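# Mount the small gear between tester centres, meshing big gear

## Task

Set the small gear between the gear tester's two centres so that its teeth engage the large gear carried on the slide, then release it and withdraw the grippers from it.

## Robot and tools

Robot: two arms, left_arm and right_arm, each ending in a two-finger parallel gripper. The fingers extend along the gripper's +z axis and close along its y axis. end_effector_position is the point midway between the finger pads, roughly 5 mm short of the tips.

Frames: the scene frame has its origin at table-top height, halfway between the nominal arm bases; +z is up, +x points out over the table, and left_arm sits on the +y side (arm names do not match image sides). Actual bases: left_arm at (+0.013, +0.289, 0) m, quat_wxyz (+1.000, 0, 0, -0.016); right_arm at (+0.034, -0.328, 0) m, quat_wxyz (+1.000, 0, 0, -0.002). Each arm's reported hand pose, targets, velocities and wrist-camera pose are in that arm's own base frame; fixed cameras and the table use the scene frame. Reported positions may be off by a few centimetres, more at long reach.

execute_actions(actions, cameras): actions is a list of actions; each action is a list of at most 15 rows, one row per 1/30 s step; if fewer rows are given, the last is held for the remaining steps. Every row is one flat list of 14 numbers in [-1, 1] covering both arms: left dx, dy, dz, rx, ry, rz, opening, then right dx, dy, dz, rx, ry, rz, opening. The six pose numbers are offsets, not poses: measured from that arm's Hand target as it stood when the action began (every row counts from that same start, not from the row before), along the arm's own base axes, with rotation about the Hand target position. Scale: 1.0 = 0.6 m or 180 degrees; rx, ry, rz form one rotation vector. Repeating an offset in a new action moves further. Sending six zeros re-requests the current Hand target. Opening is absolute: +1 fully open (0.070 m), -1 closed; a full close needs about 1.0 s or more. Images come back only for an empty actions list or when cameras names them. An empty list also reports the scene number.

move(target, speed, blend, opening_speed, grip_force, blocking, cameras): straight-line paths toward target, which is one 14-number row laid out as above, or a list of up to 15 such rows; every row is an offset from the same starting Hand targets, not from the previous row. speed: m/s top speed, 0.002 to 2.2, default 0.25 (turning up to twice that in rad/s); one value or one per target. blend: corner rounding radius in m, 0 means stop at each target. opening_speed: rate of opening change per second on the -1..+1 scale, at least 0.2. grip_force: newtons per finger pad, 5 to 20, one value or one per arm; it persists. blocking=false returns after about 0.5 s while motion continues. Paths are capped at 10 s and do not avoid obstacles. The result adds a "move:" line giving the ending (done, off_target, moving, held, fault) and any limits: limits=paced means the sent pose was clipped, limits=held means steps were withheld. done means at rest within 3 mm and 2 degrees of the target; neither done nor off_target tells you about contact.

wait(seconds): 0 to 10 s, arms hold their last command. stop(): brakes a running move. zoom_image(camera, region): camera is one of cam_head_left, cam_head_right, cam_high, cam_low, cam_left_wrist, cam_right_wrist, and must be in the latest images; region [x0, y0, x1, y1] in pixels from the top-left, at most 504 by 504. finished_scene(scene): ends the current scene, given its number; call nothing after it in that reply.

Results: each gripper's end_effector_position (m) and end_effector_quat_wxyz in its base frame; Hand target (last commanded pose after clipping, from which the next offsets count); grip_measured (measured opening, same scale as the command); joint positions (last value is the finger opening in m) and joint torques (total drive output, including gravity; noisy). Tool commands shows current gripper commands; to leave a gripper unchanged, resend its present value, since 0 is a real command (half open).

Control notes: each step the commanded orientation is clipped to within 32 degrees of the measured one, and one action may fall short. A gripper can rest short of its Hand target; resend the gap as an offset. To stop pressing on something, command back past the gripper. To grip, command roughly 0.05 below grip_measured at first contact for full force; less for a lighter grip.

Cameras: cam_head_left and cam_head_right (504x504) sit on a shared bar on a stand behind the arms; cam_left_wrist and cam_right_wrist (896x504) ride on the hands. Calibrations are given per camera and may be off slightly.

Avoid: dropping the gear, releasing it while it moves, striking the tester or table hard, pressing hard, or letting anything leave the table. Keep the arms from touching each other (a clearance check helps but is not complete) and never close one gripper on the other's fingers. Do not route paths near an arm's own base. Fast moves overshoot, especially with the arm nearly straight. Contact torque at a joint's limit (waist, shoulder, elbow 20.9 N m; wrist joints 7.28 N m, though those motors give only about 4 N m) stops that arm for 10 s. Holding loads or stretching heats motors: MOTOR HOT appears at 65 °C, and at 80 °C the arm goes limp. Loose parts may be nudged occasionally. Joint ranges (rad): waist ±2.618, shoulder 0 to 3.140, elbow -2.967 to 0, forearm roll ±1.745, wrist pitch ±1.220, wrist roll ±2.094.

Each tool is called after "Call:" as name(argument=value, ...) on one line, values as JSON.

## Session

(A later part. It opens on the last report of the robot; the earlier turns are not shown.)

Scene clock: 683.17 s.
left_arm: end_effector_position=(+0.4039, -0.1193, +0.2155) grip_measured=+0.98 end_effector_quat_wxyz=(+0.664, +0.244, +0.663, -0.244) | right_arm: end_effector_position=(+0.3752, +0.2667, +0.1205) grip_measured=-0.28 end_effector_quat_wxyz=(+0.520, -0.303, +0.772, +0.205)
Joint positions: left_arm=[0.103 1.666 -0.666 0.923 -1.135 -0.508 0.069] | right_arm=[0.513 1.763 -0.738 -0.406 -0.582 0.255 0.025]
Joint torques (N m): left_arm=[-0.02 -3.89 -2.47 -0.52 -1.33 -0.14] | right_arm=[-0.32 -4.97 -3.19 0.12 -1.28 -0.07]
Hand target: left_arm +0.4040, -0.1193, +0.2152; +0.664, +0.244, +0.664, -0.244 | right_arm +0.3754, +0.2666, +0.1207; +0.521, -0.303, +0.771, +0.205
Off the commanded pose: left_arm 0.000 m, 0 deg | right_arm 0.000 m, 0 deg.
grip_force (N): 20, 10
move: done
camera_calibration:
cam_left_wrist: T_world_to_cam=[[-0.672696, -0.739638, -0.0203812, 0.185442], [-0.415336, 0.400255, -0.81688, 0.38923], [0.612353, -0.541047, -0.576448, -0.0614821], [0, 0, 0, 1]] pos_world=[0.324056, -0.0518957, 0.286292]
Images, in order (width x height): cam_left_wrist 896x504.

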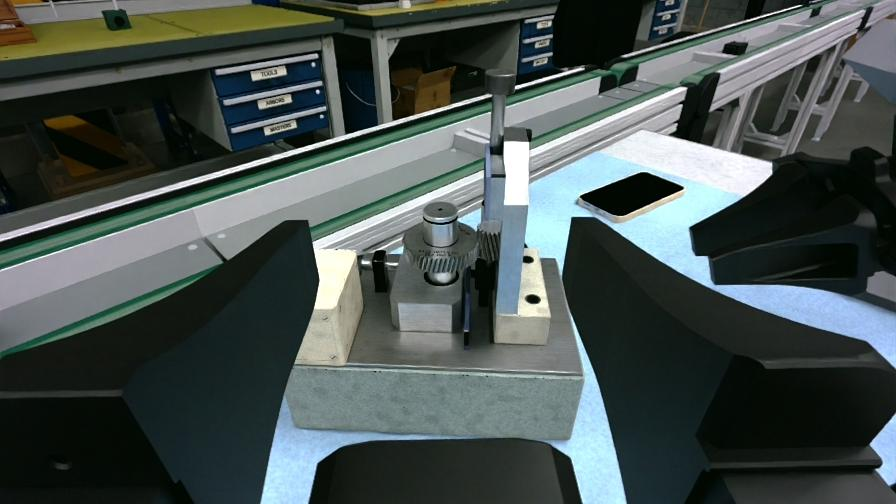

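Call:
move(target=[0.06,0.03,0.12,0,0,-0.06,1,0,0,0,0,0,0,-0.28], cameras=["cam_left_wrist"])

Call:
zoom_image(camera="cam_left_wrist", region=[440, 200, 560, 320])

Scene clock: 699.57 s.
left_arm: end_effector_position=(+0.4401, -0.1014, +0.2872) grip_measured=+0.98 end_effector_quat_wxyz=(+0.638, +0.306, +0.638, -0.306) | right_arm: end_effector_position=(+0.3752, +0.2667, +0.1205) grip_measured=-0.28 end_effector_quat_wxyz=(+0.520, -0.303, +0.772, +0.205)
Joint positions: left_arm=[0.233 1.729 -1.108 1.334 -1.192 -0.991 0.069] | right_arm=[0.513 1.763 -0.738 -0.406 -0.582 0.255 0.025]
Joint torques (N m): left_arm=[0.03 -5.65 -2.01 -1.08 -0.63 0.2] | right_arm=[0.77 -4.54 -3.56 0.28 -0.97 -0.01]
Hand target: left_arm +0.4400, -0.1013, +0.2872; +0.638, +0.306, +0.638, -0.305 | right_arm +0.3754, +0.2666, +0.1207; +0.521, -0.303, +0.771, +0.205
Off the commanded pose: left_arm 0.000 m, 0 deg | right_arm 0.000 m, 0 deg.
grip_force (N): 20, 10
move: done
camera_calibration:
cam_left_wrist: T_world_to_cam=[[-0.800121, -0.599509, -0.0199109, 0.294742], [-0.332993, 0.471541, -0.816557, 0.426617], [0.498922, -0.646714, -0.576922, 0.00670619], [0, 0, 0, 1]] pos_world=[0.374544, -0.0201296, 0.358094]
Images, in order (width x height): cam_left_wrist 896x504.

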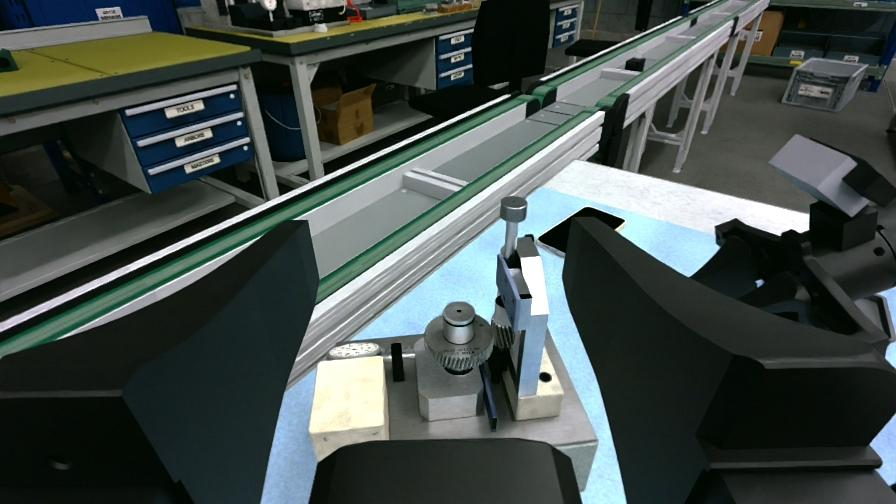

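Scaled by 4.200 from the camera's 896x504 image, which has a finer 1280x720 frame.

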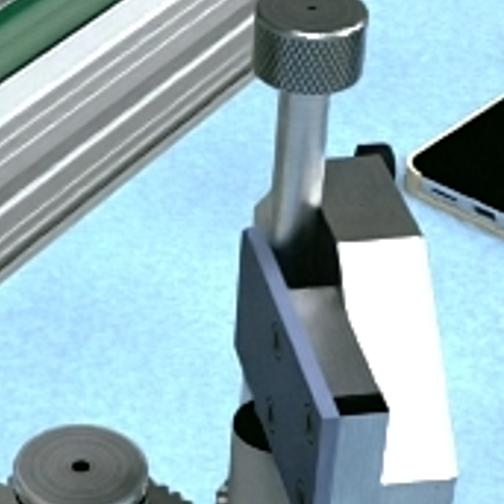

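Call:
zoom_image(camera="cam_left_wrist", region=[465, 290, 525, 370])

Scaled by 6.300 from the camera's 896x504 image, which has a finer 1280x720 frame.

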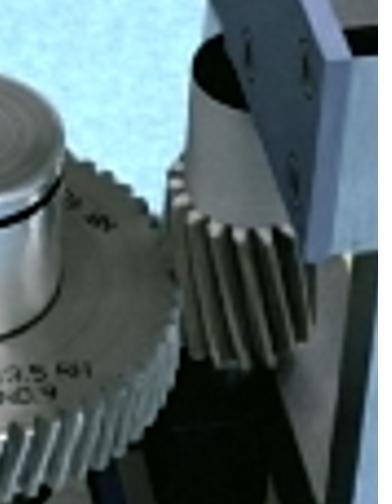

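Call:
finished_scene(scene=2)

The scene is finished: the task was done.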